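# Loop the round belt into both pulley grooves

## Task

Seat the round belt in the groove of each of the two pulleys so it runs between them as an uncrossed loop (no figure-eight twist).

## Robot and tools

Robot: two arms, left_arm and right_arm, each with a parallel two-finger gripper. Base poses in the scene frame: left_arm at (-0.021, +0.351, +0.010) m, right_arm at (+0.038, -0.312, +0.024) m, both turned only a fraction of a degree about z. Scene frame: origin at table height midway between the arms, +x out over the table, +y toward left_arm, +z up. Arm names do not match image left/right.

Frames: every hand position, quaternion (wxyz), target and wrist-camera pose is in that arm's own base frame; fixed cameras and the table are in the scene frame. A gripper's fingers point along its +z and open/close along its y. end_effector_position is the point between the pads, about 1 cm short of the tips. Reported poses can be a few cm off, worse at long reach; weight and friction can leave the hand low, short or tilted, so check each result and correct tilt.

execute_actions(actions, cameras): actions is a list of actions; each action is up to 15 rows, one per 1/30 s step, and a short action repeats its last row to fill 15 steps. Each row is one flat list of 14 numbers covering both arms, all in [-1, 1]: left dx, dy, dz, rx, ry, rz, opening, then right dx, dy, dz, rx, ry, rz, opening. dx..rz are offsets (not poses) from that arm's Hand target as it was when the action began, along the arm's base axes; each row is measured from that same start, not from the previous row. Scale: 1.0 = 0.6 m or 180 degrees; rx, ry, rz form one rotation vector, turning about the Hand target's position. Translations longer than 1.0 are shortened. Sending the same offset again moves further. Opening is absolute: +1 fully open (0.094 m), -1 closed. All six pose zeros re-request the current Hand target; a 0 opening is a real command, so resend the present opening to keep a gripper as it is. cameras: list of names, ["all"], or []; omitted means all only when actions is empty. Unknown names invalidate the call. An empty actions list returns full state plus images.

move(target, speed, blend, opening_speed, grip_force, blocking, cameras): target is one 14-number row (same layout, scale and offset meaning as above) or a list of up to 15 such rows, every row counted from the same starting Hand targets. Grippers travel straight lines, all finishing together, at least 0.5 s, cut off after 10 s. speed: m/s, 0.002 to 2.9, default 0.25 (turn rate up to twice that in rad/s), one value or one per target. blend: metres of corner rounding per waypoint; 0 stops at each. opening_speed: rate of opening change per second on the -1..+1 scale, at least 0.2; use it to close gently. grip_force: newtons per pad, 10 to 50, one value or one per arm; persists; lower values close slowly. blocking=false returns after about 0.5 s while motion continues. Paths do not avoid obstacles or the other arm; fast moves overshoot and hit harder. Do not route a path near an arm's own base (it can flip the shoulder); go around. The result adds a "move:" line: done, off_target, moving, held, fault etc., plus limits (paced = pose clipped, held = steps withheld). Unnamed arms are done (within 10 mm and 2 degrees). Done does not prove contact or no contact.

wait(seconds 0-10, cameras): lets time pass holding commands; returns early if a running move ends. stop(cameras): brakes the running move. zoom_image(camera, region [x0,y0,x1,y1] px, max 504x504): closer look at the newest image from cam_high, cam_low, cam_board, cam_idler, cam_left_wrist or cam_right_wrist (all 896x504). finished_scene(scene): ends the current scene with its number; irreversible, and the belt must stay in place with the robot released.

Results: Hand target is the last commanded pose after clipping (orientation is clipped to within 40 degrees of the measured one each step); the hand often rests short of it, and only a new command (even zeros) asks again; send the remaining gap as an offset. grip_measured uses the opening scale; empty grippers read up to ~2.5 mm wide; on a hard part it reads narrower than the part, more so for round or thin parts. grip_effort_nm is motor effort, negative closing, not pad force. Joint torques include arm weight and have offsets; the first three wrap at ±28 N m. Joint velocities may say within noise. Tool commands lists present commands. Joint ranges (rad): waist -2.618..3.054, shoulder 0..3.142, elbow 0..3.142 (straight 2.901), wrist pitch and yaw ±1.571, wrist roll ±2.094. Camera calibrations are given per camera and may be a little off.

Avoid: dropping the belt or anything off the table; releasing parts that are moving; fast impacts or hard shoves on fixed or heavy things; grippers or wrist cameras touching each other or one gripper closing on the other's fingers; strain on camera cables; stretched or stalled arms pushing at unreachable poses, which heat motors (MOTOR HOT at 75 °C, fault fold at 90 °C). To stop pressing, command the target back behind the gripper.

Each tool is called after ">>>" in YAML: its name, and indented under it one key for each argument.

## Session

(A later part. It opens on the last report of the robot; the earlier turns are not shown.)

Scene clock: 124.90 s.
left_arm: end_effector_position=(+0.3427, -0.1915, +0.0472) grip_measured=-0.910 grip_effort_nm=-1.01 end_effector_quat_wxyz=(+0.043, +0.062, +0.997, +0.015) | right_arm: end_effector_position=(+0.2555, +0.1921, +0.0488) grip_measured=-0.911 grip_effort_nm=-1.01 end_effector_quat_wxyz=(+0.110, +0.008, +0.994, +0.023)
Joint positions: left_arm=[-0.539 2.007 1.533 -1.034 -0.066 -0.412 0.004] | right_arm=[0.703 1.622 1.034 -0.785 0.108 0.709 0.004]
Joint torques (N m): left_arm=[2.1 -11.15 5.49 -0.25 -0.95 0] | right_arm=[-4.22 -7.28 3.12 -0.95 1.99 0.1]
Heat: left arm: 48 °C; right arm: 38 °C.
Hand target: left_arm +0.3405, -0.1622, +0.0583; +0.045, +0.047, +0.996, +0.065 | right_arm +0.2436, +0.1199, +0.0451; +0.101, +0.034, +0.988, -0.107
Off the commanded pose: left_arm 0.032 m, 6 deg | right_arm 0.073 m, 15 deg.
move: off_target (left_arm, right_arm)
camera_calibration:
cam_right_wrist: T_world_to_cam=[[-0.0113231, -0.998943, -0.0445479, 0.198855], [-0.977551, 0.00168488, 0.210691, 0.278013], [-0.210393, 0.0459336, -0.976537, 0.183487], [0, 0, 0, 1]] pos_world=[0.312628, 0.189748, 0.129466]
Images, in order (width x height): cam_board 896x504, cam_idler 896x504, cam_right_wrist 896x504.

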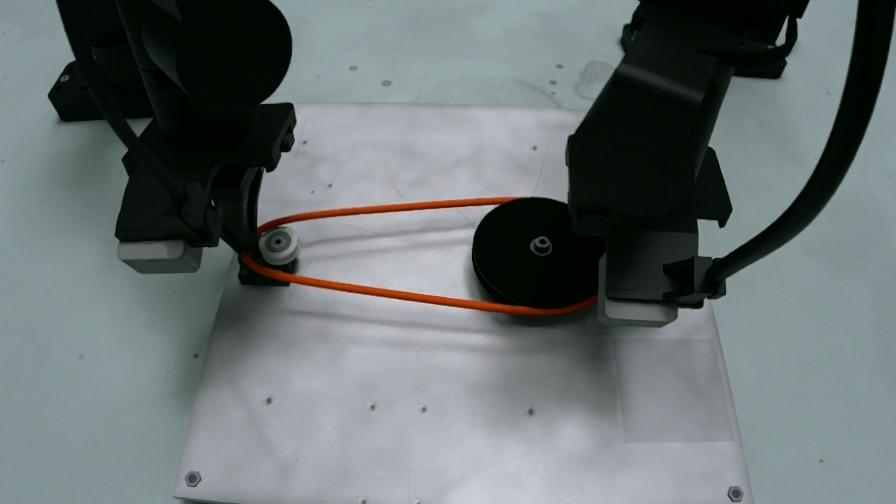

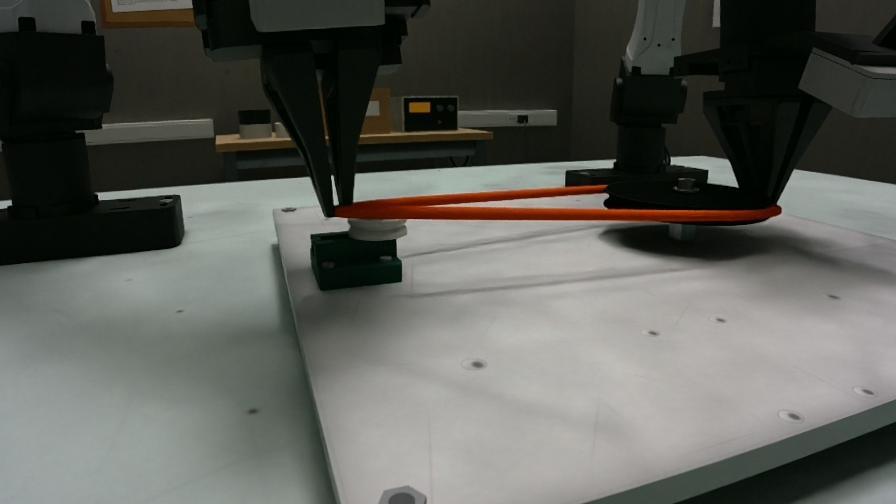

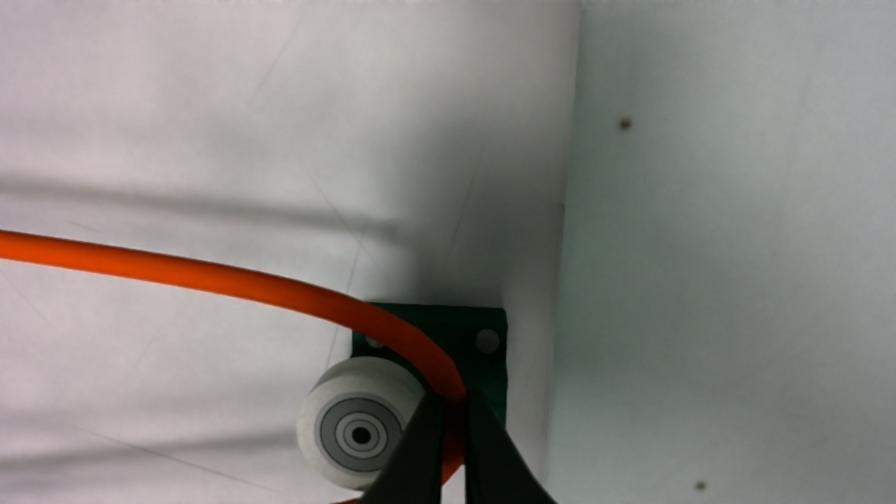

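>>> move:
  target: [0,0.0,0.002,0,0.0,0,-1,-0.006,0,-0.02,0,-0.01,0,-1]
  speed: 0.06
  cameras: ["cam_board","cam_idler","cam_right_wrist"]

>>> zoom_image:
  camera: "cam_idler"
  region: [540, 110, 840, 290]

>>> zoom_image:
  camera: "cam_board"
  region: [220, 150, 660, 340]

>>> zoom_image:
  camera: "cam_idler"
  region: [290, 150, 490, 300]

Scene clock: 126.87 s.
left_arm: end_effector_position=(+0.3428, -0.1916, +0.0472) grip_measured=-0.910 grip_effort_nm=-1.01 end_effector_quat_wxyz=(+0.043, +0.062, +0.997, +0.015) | right_arm: end_effector_position=(+0.2536, +0.1917, +0.0399) grip_measured=-0.911 grip_effort_nm=-1.01 end_effector_quat_wxyz=(+0.123, +0.008, +0.992, +0.033)
Joint positions: left_arm=[-0.539 2.007 1.533 -1.034 -0.066 -0.412 0.004] | right_arm=[0.708 1.602 0.967 -0.706 0.111 0.711 0.004]
Joint torques (N m): left_arm=[2.09 -11.25 5.75 -0.29 -0.96 0] | right_arm=[-2.97 -6.8 2.78 -0.91 2.14 0.25]
Heat: left arm: 48 °C; right arm: 38 °C.
Hand target: left_arm +0.3406, -0.1622, +0.0595; +0.045, +0.047, +0.996, +0.065 | right_arm +0.2401, +0.1200, +0.0331; +0.117, +0.036, +0.987, -0.107
Off the commanded pose: left_arm 0.032 m, 6 deg | right_arm 0.073 m, 16 deg.
move: off_target (left_arm, right_arm)
camera_calibration:
cam_right_wrist: T_world_to_cam=[[-0.00745035, -0.997945, -0.0636346, 0.1977], [-0.982844, -0.00441991, 0.184386, 0.281505], [-0.184289, 0.0639166, -0.980792, 0.164589], [0, 0, 0, 1]] pos_world=[0.308481, 0.188018, 0.122102]
Images, in order (width x height): cam_board 896x504, cam_idler 896x504, cam_right_wrist 896x504.

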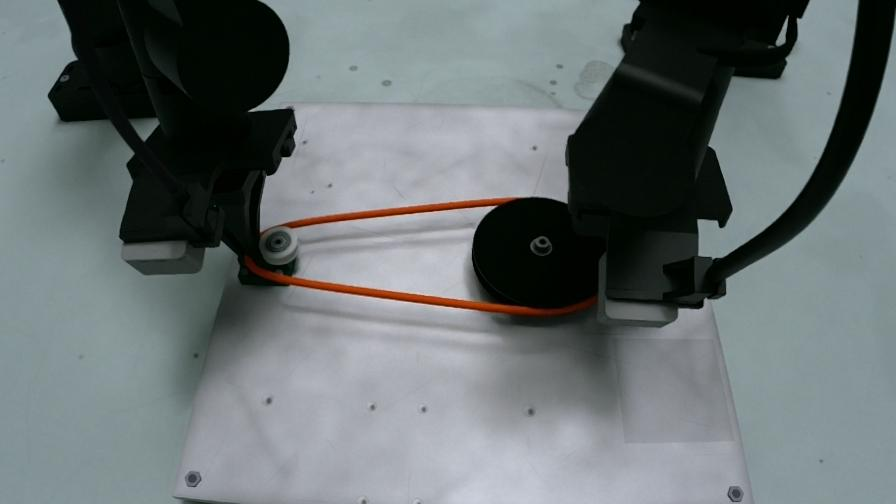

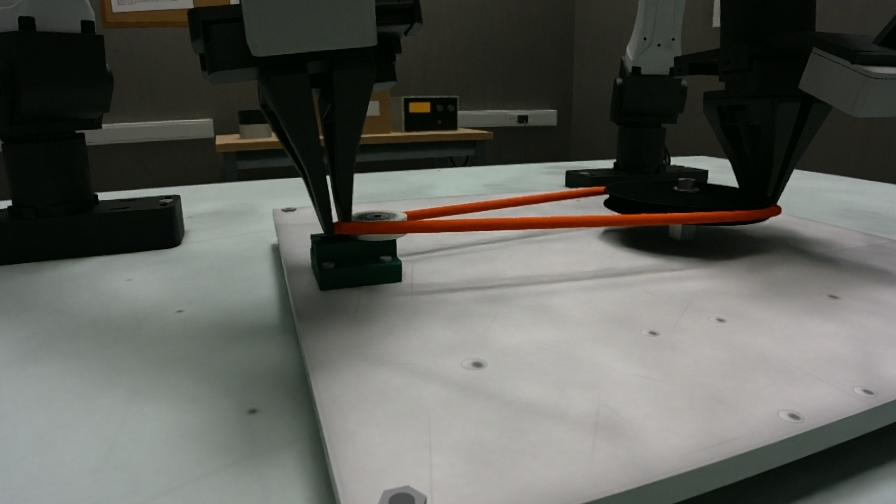

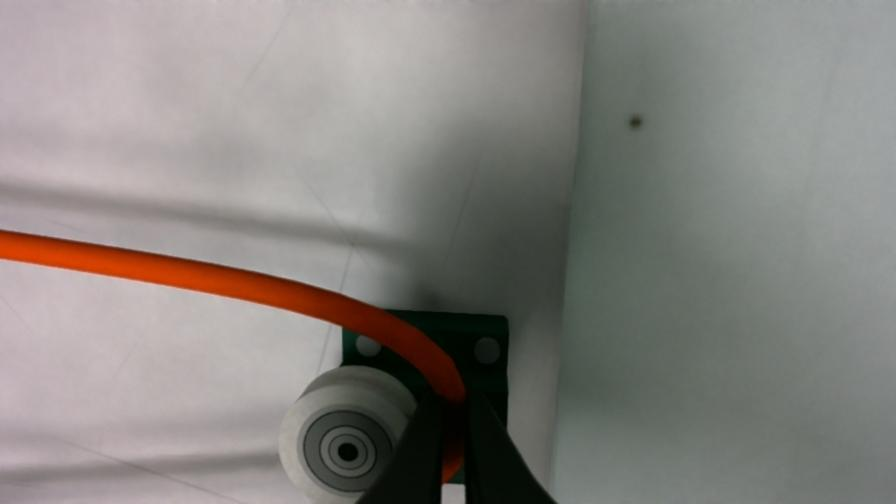

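Scaled by 1.680 from the camera's 896x504 image, which has a finer 1280x720 frame.

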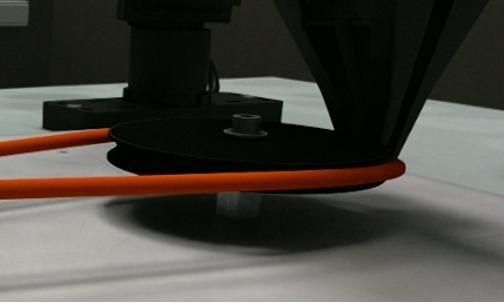

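Scaled by 1.145 from the camera's 896x504 image, which has a finer 1280x720 frame.

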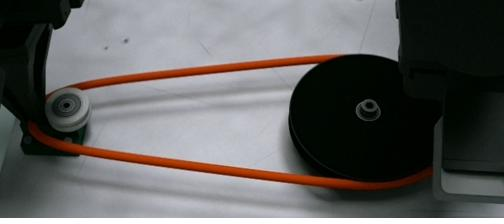

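Scaled by 2.520 from the camera's 896x504 image, which has a finer 1280x720 frame.

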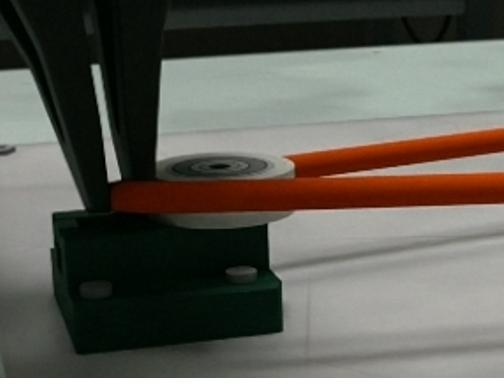

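>>> move:
  target:
    - [0,-0.03,-0.008,0,0.0,0,-1,0.016,0.118,0.0,0.06,0.02,0,-1]
    - [0,-0.03,-0.008,0,0.0,0,-1,0.016,0.118,0.0,0.06,0.02,0,-0.7]
  speed: 0.1
  opening_speed: 0.3
  cameras: ["cam_board","cam_idler","cam_right_wrist"]

>>> zoom_image:
  camera: "cam_idler"
  region: [540, 110, 840, 290]

>>> zoom_image:
  camera: "cam_idler"
  region: [290, 150, 490, 300]

Scene clock: 130.40 s.
left_arm: end_effector_position=(+0.3422, -0.1928, +0.0500) grip_measured=-0.910 grip_effort_nm=-1.01 end_effector_quat_wxyz=(+0.052, +0.058, +0.996, +0.032) | right_arm: end_effector_position=(+0.2495, +0.1932, +0.0389) grip_measured=-0.702 grip_effort_nm=0.10 end_effector_quat_wxyz=(+0.086, +0.037, +0.996, +0.001)
Joint positions: left_arm=[-0.56 2.007 1.542 -1.046 -0.106 -0.441 0.004] | right_arm=[0.723 1.68 1.066 -0.829 0.117 0.79 0.014]
Joint torques (N m): left_arm=[0.32 -8.17 7.99 -0.21 -0.58 -0.13] | right_arm=[-0.01 -3.77 6.15 0.46 0.32 0.32]
Heat: left arm: 48 °C; right arm: 38 °C.
Hand target: left_arm +0.3406, -0.1802, +0.0547; +0.045, +0.047, +0.996, +0.065 | right_arm +0.2497, +0.1907, +0.0331; +0.082, +0.043, +0.996, -0.014
Off the commanded pose: left_arm 0.014 m, 4 deg | right_arm 0.006 m, 2 deg.
move: off_target (left_arm); target 2's new opening was sent with right_arm's hand 0.009 m and 3 deg from that target
camera_calibration:
cam_right_wrist: T_world_to_cam=[[-0.0726619, -0.997341, -0.00549856, 0.213041], [-0.964045, 0.068821, 0.256671, 0.256032], [-0.25561, 0.0239511, -0.966483, 0.187625], [0, 0, 0, 1]] pos_world=[0.310265, 0.19036, 0.116792]
Images, in order (width x height): cam_board 896x504, cam_idler 896x504, cam_right_wrist 896x504.

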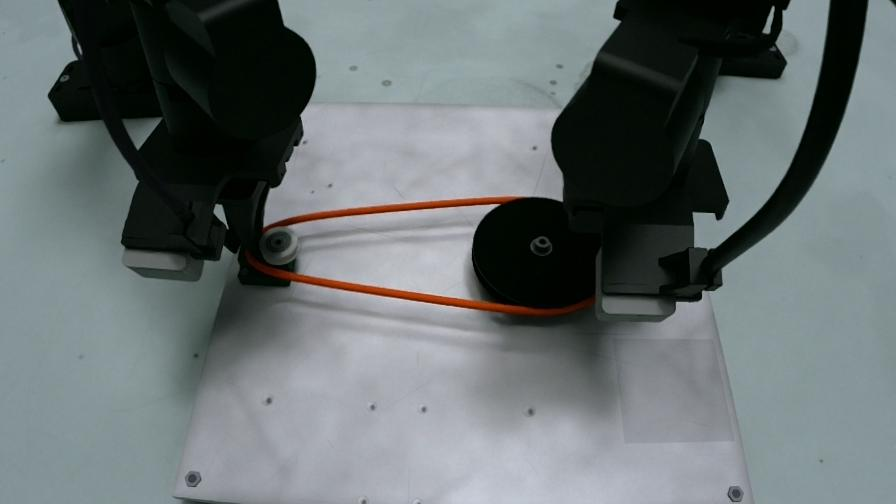

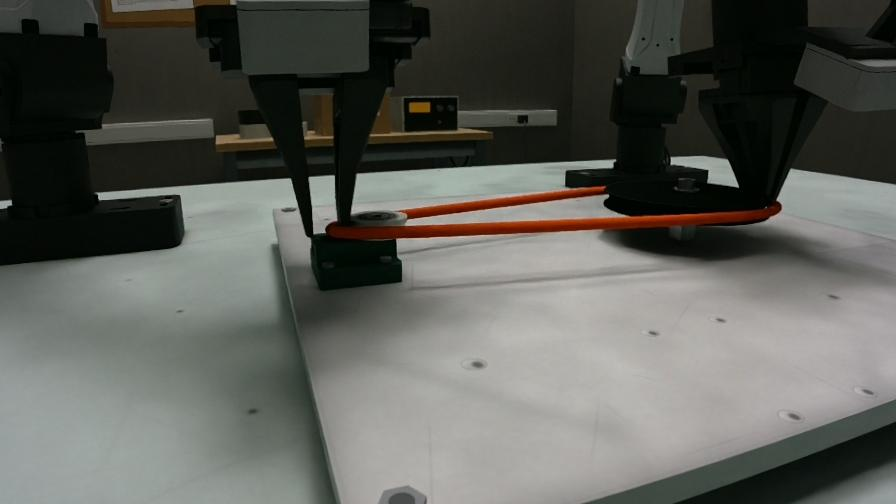

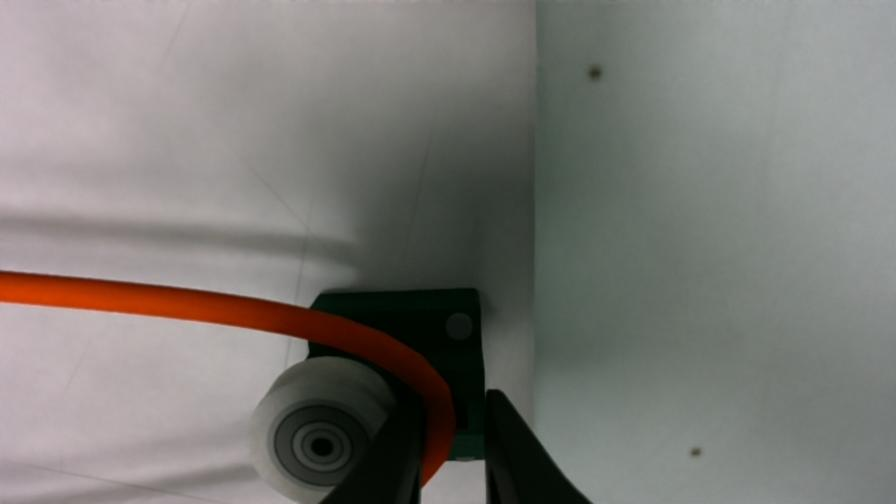

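Scaled by 1.680 from the camera's 896x504 image, which has a finer 1280x720 frame.

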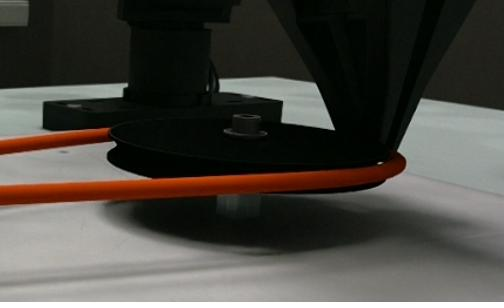

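Scaled by 2.520 from the camera's 896x504 image, which has a finer 1280x720 frame.

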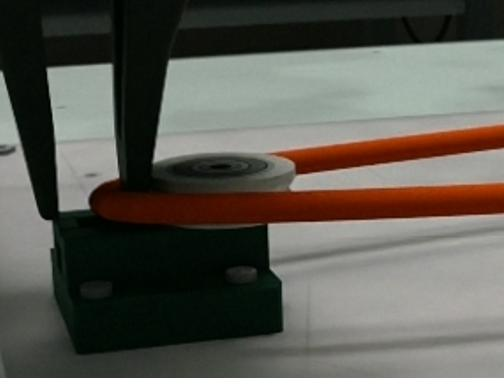

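>>> move:
  target:
    - [0,0,0,0,0.0,0,-1,0.041,0.010,0.004,0.0,0.0,0.25,-0.7]
    - [0,0,0,0,0.0,0,-1,0.057,0.046,0.004,0.0,0.0,0.46,-0.7]
    - [0,0,0,0,0.0,0,-1,0.0625,0.09,0.004,0.0,0.0,0.46,-0.7]
  speed: 0.14
  blend: [0.008,0.008,0]
  cameras: ["cam_board","cam_idler","cam_right_wrist"]

>>> zoom_image:
  camera: "cam_idler"
  region: [290, 150, 490, 300]

>>> zoom_image:
  camera: "cam_board"
  region: [220, 150, 660, 340]

Scene clock: 137.67 s.
left_arm: end_effector_position=(+0.3338, -0.1916, +0.0495) grip_measured=-0.910 grip_effort_nm=-1.01 end_effector_quat_wxyz=(+0.037, +0.054, +0.997, +0.036) | right_arm: end_effector_position=(+0.2829, +0.2403, +0.0334) grip_measured=-0.701 grip_effort_nm=0.08 end_effector_quat_wxyz=(+0.069, -0.628, +0.774, +0.042)
Joint positions: left_arm=[-0.566 2.007 1.542 -1.078 -0.099 -0.455 0.004] | right_arm=[0.663 1.88 1.29 -0.845 -0.087 -0.695 0.014]
Joint torques (N m): left_arm=[0.94 -8.08 7.99 0.03 -0.64 0.02] | right_arm=[-0.18 -6.42 7.8 0.51 -0.07 0.18]
Heat: left arm: 47 °C; right arm: 37 °C.
Hand target: left_arm +0.3406, -0.1801, +0.0547; +0.045, +0.047, +0.996, +0.065 | right_arm +0.2871, +0.2448, +0.0354; +0.071, -0.626, +0.775, +0.043
Off the commanded pose: left_arm 0.014 m, 4 deg | right_arm 0.007 m, 0 deg.
move: off_target (left_arm)
camera_calibration:
cam_right_wrist: T_world_to_cam=[[0.978103, -0.206814, 0.0232869, -0.225845], [-0.205388, -0.941124, 0.268518, 0.314084], [-0.0336176, -0.267421, -0.962993, 0.196813], [0, 0, 0, 1]] pos_world=[0.292025, 0.301515, 0.110452]
Images, in order (width x height): cam_board 896x504, cam_idler 896x504, cam_right_wrist 896x504.

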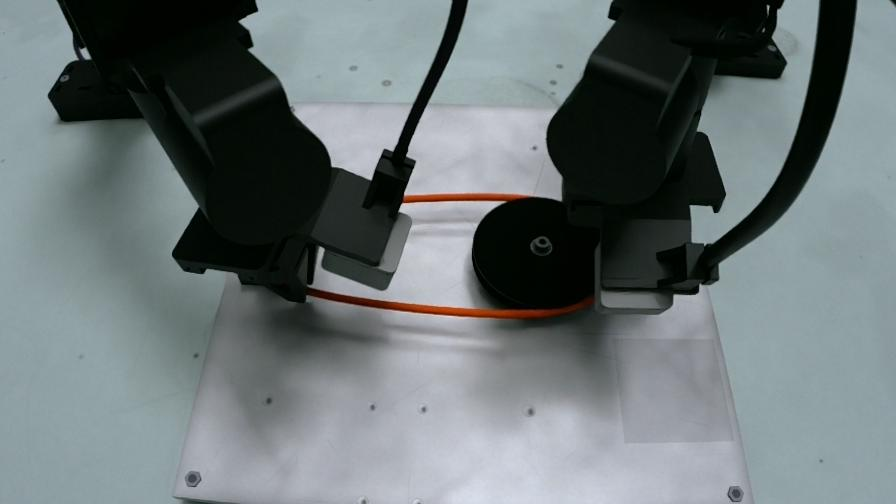

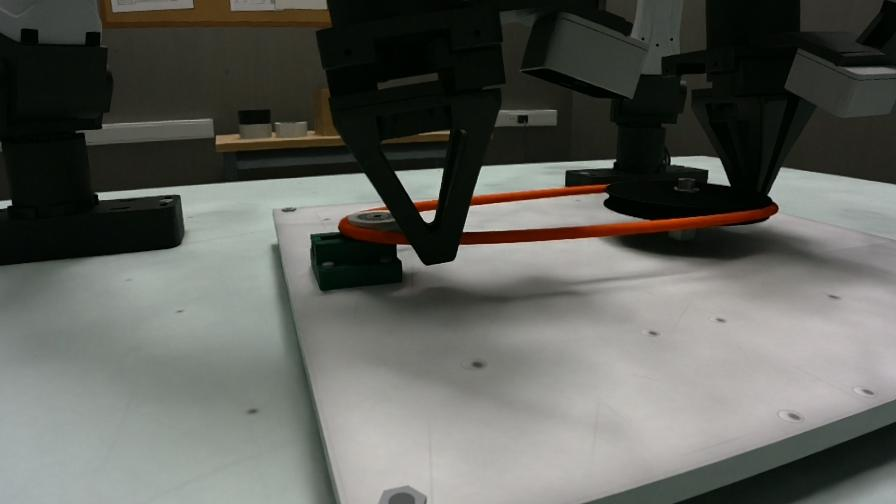

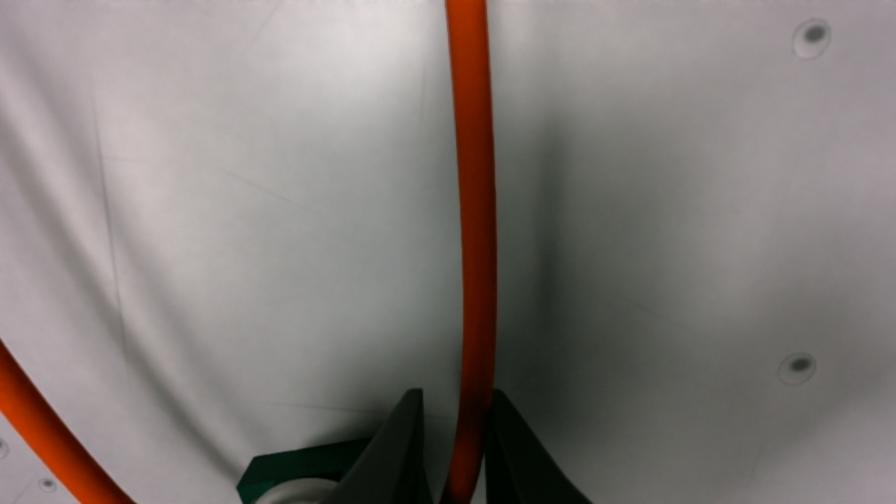

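Scaled by 2.520 from the camera's 896x504 image, which has a finer 1280x720 frame.

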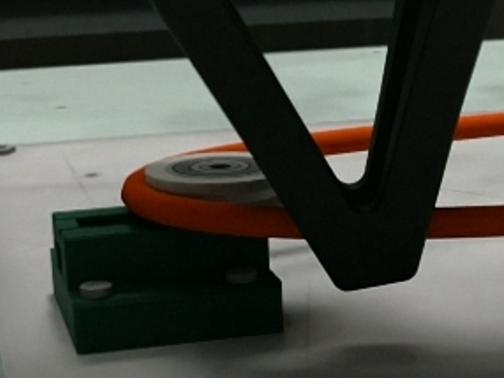

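Scaled by 1.145 from the camera's 896x504 image, which has a finer 1280x720 frame.

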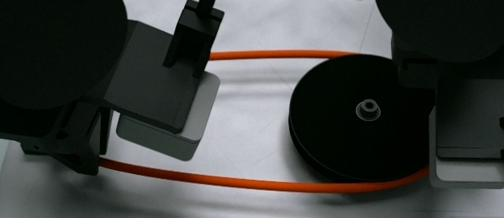

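>>> move:
  target:
    - [0,0,0,0,0.0,0,-1,0,0,0,0.0,0.0,0,-0.6]
    - [0,0,0,0,0.0,0,-1,0,0,0.2,0.0,0.0,0,-0.6]
    - [0,0,0,0,0.0,0,-1,0,-0.22,0.2,0.0,0.0,0,-0.6]
  speed: [0.1,0.1,0.25]
  cameras: ["cam_board","cam_idler"]

>>> zoom_image:
  camera: "cam_idler"
  region: [290, 150, 490, 300]

>>> zoom_image:
  camera: "cam_board"
  region: [220, 150, 660, 340]

Scene clock: 142.53 s.
left_arm: end_effector_position=(+0.3338, -0.1916, +0.0495) grip_measured=-0.910 grip_effort_nm=-1.01 end_effector_quat_wxyz=(+0.037, +0.054, +0.997, +0.036) | right_arm: end_effector_position=(+0.2942, +0.1116, +0.1505) grip_measured=-0.601 grip_effort_nm=0.10 end_effector_quat_wxyz=(+0.066, -0.623, +0.779, +0.035)
Joint positions: left_arm=[-0.566 2.007 1.542 -1.078 -0.099 -0.455 0.004] | right_arm=[0.3 1.641 1.478 -1.311 -0.113 -1.042 0.019]
Joint torques (N m): left_arm=[0.92 -8.08 7.99 0.03 -0.64 0.02] | right_arm=[-0.4 -8.06 4.93 0.34 -0.32 -0.01]
Heat: left arm: 46 °C; right arm: 38 °C.
Hand target: left_arm +0.3406, -0.1801, +0.0547; +0.045, +0.047, +0.996, +0.065 | right_arm +0.2872, +0.1128, +0.1555; +0.071, -0.626, +0.775, +0.043
Off the commanded pose: left_arm 0.014 m, 4 deg | right_arm 0.009 m, 1 deg.
move: off_target (left_arm)
Images, in order (width x height): cam_board 896x504, cam_idler 896x504.

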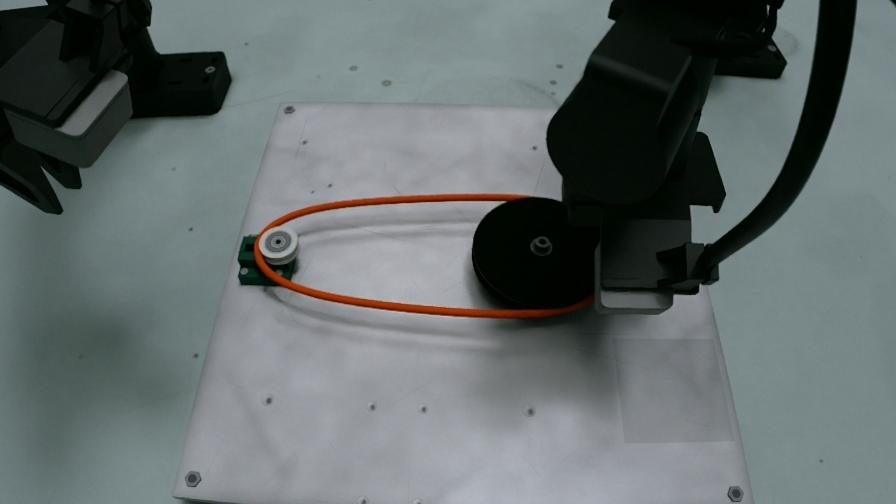

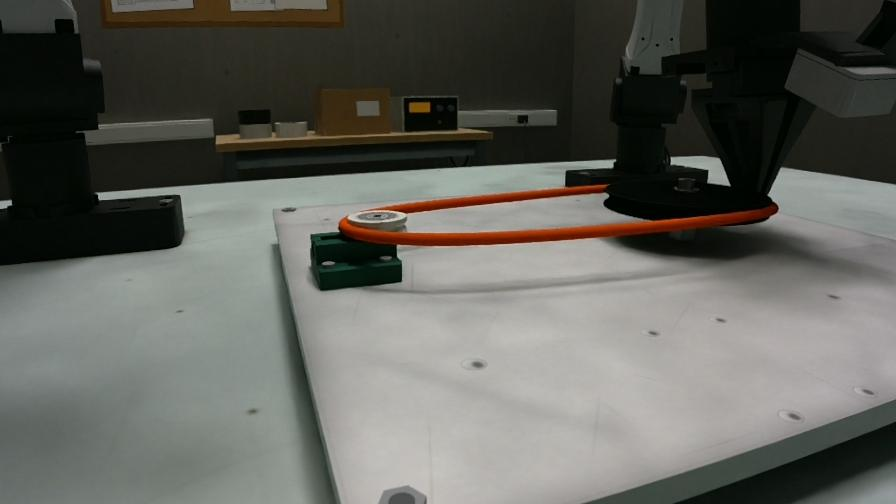

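Scaled by 2.520 from the camera's 896x504 image, which has a finer 1280x720 frame.

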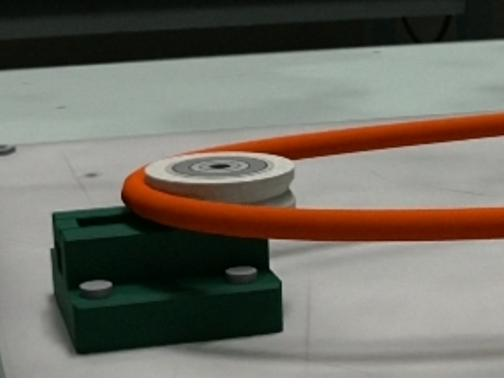

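Scaled by 1.145 from the camera's 896x504 image, which has a finer 1280x720 frame.

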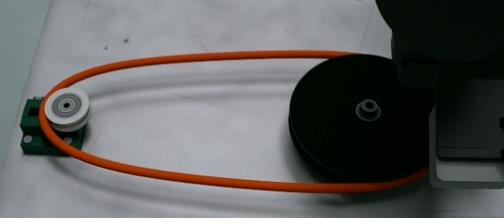

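>>> move:
  target:
    - [0,-0.005,-0.002,0,0,0,-0.7,0,0,0,0,0,0,-0.6]
    - [0.053,-0.022,-0.002,0,0,-0.14,-0.7,0,0,0,0,0,0,-0.6]
    - [0.09,-0.058,-0.002,0,0,-0.3,-0.7,0,0,0,0,0,0,-0.6]
    - [0.104,-0.1075,-0.002,0,0,-0.46,-0.7,0,0,0,0,0,0,-0.6]
    - [0.1,-0.18,-0.002,0,0,-0.46,-0.7,0,0,0,0,0,0,-0.6]
  speed: 0.16
  blend: [0,0.01,0.01,0.01,0]
  cameras: ["cam_board","cam_idler","cam_left_wrist"]

>>> zoom_image:
  camera: "cam_idler"
  region: [540, 110, 840, 290]

Scene clock: 149.93 s.
left_arm: end_effector_position=(+0.3937, -0.2885, +0.0459) grip_measured=-0.702 grip_effort_nm=0.13 end_effector_quat_wxyz=(+0.071, +0.700, +0.710, +0.012) | right_arm: end_effector_position=(+0.2942, +0.1117, +0.1505) grip_measured=-0.601 grip_effort_nm=0.10 end_effector_quat_wxyz=(+0.066, -0.623, +0.779, +0.035)
Joint positions: left_arm=[-0.633 2.325 2.028 -1.13 -0.003 0.923 0.014] | right_arm=[0.3 1.641 1.478 -1.311 -0.113 -1.043 0.019]
Joint torques (N m): left_arm=[0.58 -10.32 9.16 0.35 -0.04 -0.03] | right_arm=[-0.43 -8.12 5.04 0.35 -0.32 0.03]
Heat: left arm: 46 °C; right arm: 38 °C.
Hand target: left_arm +0.4006, -0.2881, +0.0535; +0.077, +0.693, +0.716, +0.019 | right_arm +0.2871, +0.1128, +0.1555; +0.071, -0.626, +0.775, +0.043
Off the commanded pose: left_arm 0.010 m, 1 deg | right_arm 0.009 m, 1 deg.
move: done
camera_calibration:
cam_left_wrist: T_world_to_cam=[[-0.99274, -0.0187694, -0.118803, 0.389743], [-0.0569243, 0.94344, 0.326619, 0.320566], [0.105953, 0.33101, -0.93766, 0.183242], [0, 0, 0, 1]] pos_world=[0.385746, -0.355775, 0.113419]
Images, in order (width x height): cam_board 896x504, cam_idler 896x504, cam_left_wrist 896x504.

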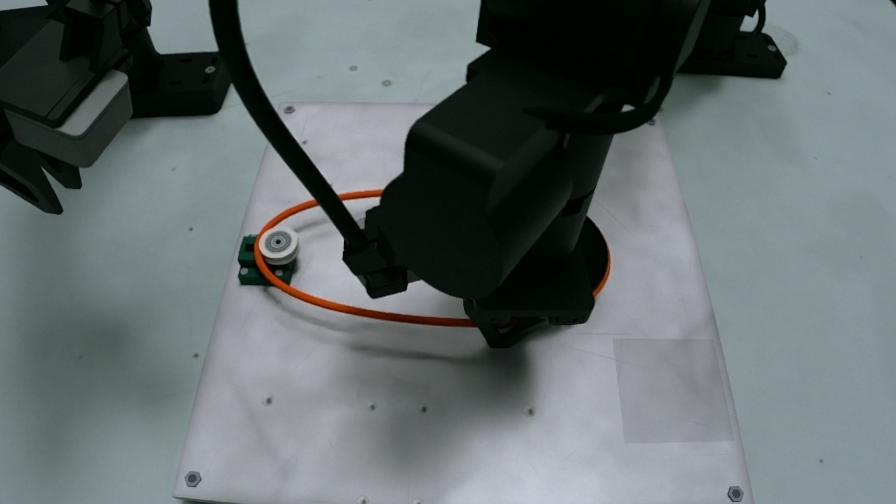

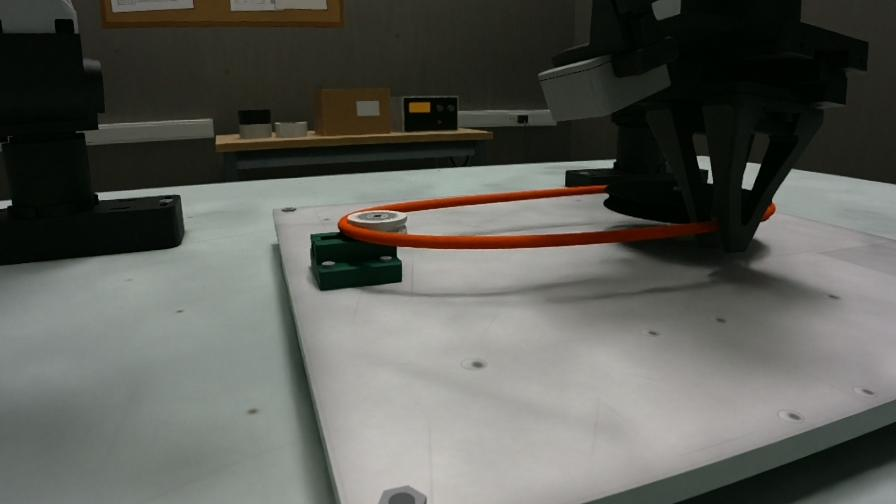

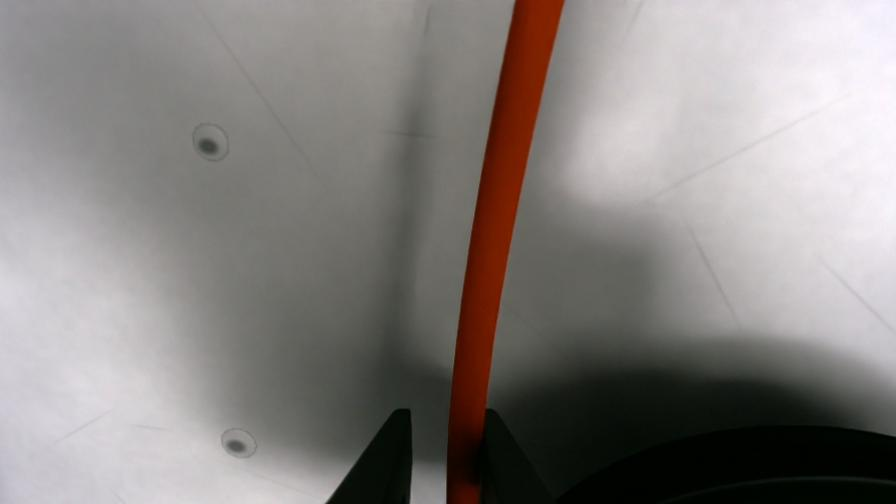

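Scaled by 1.680 from the camera's 896x504 image, which has a finer 1280x720 frame.

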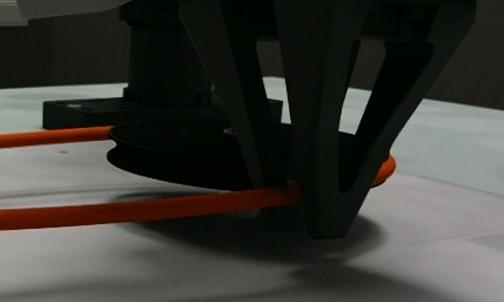

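>>> move:
  target:
    - [0,0,0,0,0,0,-0.6,0,0,0,0,0,0,-0.6]
    - [0,0,0.2,0,0,0,-0.6,0,0,0,0,0,0,-0.6]
    - [-0.06,0.25,0.25,0,0,0.2,-0.6,0,0,0,0,0,0,-0.6]
  speed: [0.1,0.1,0.25]
  cameras: ["cam_board","cam_idler","cam_low"]

>>> zoom_image:
  camera: "cam_idler"
  region: [540, 110, 840, 290]

>>> zoom_image:
  camera: "cam_board"
  region: [400, 150, 660, 340]

>>> zoom_image:
  camera: "cam_idler"
  region: [290, 150, 490, 300]

Scene clock: 155.23 s.
left_arm: end_effector_position=(+0.3694, -0.1444, +0.1925) grip_measured=-0.602 grip_effort_nm=0.14 end_effector_quat_wxyz=(+0.059, +0.447, +0.892, +0.034) | right_arm: end_effector_position=(+0.2942, +0.1117, +0.1505) grip_measured=-0.601 grip_effort_nm=0.10 end_effector_quat_wxyz=(+0.066, -0.623, +0.779, +0.035)
Joint positions: left_arm=[-0.399 1.995 2.095 -1.549 -0.06 0.533 0.019] | right_arm=[0.3 1.641 1.478 -1.311 -0.113 -1.043 0.019]
Joint torques (N m): left_arm=[0.44 -11.44 4.82 0.41 -0.11 -0.06] | right_arm=[-0.42 -7.97 5.07 0.34 -0.29 0.01]
Heat: left arm: 47 °C; right arm: 39 °C.
Hand target: left_arm +0.3645, -0.1381, +0.2034; +0.067, +0.438, +0.895, +0.041 | right_arm +0.2871, +0.1128, +0.1555; +0.071, -0.626, +0.775, +0.043
Off the commanded pose: left_arm 0.014 m, 2 deg | right_arm 0.009 m, 1 deg.
move: off_target (left_arm)
Images, in order (width x height): cam_low 896x504, cam_board 896x504, cam_idler 896x504.

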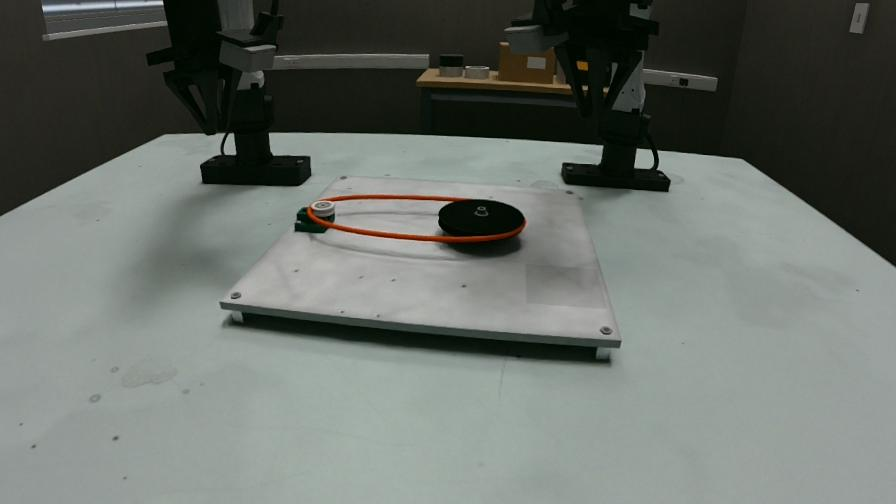

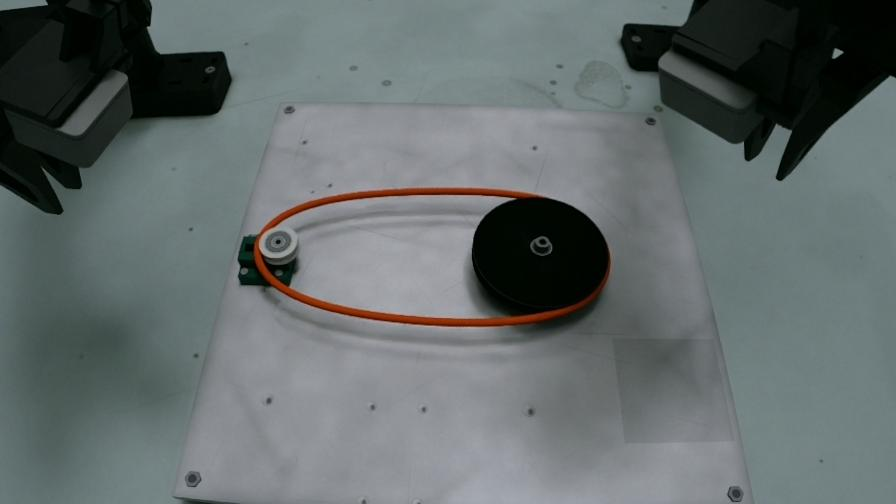

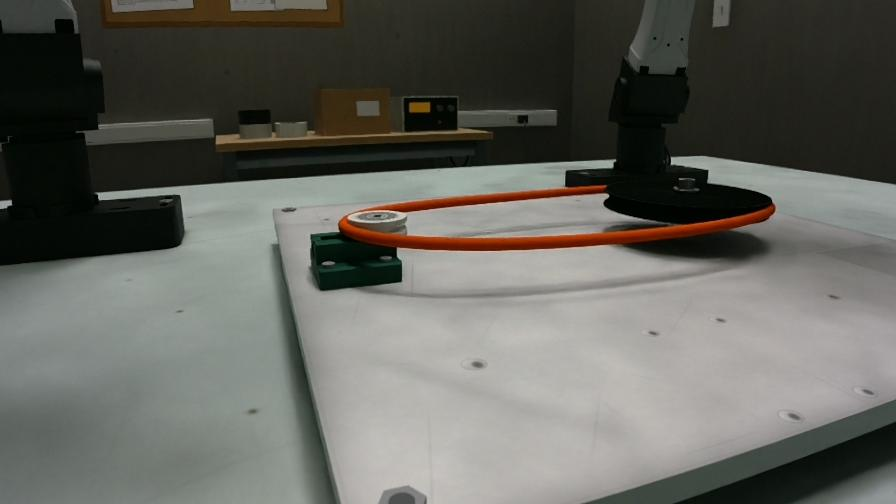

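Scaled by 1.680 from the camera's 896x504 image, which has a finer 1280x720 frame.

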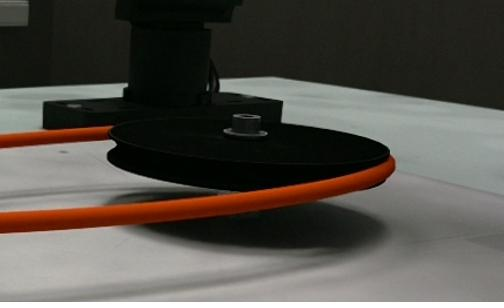

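Scaled by 1.938 from the camera's 896x504 image, which has a finer 1280x720 frame.

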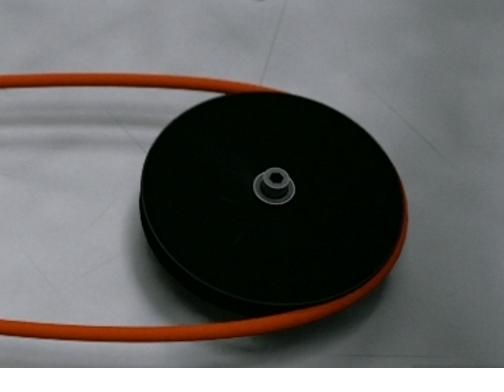

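Scaled by 2.520 from the camera's 896x504 image, which has a finer 1280x720 frame.

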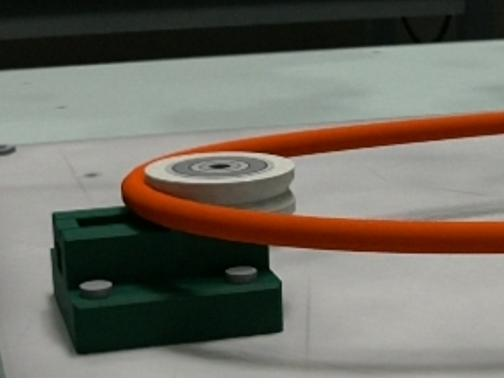

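>>> finished_scene:
  scene: 2

The scene is finished: the task was done.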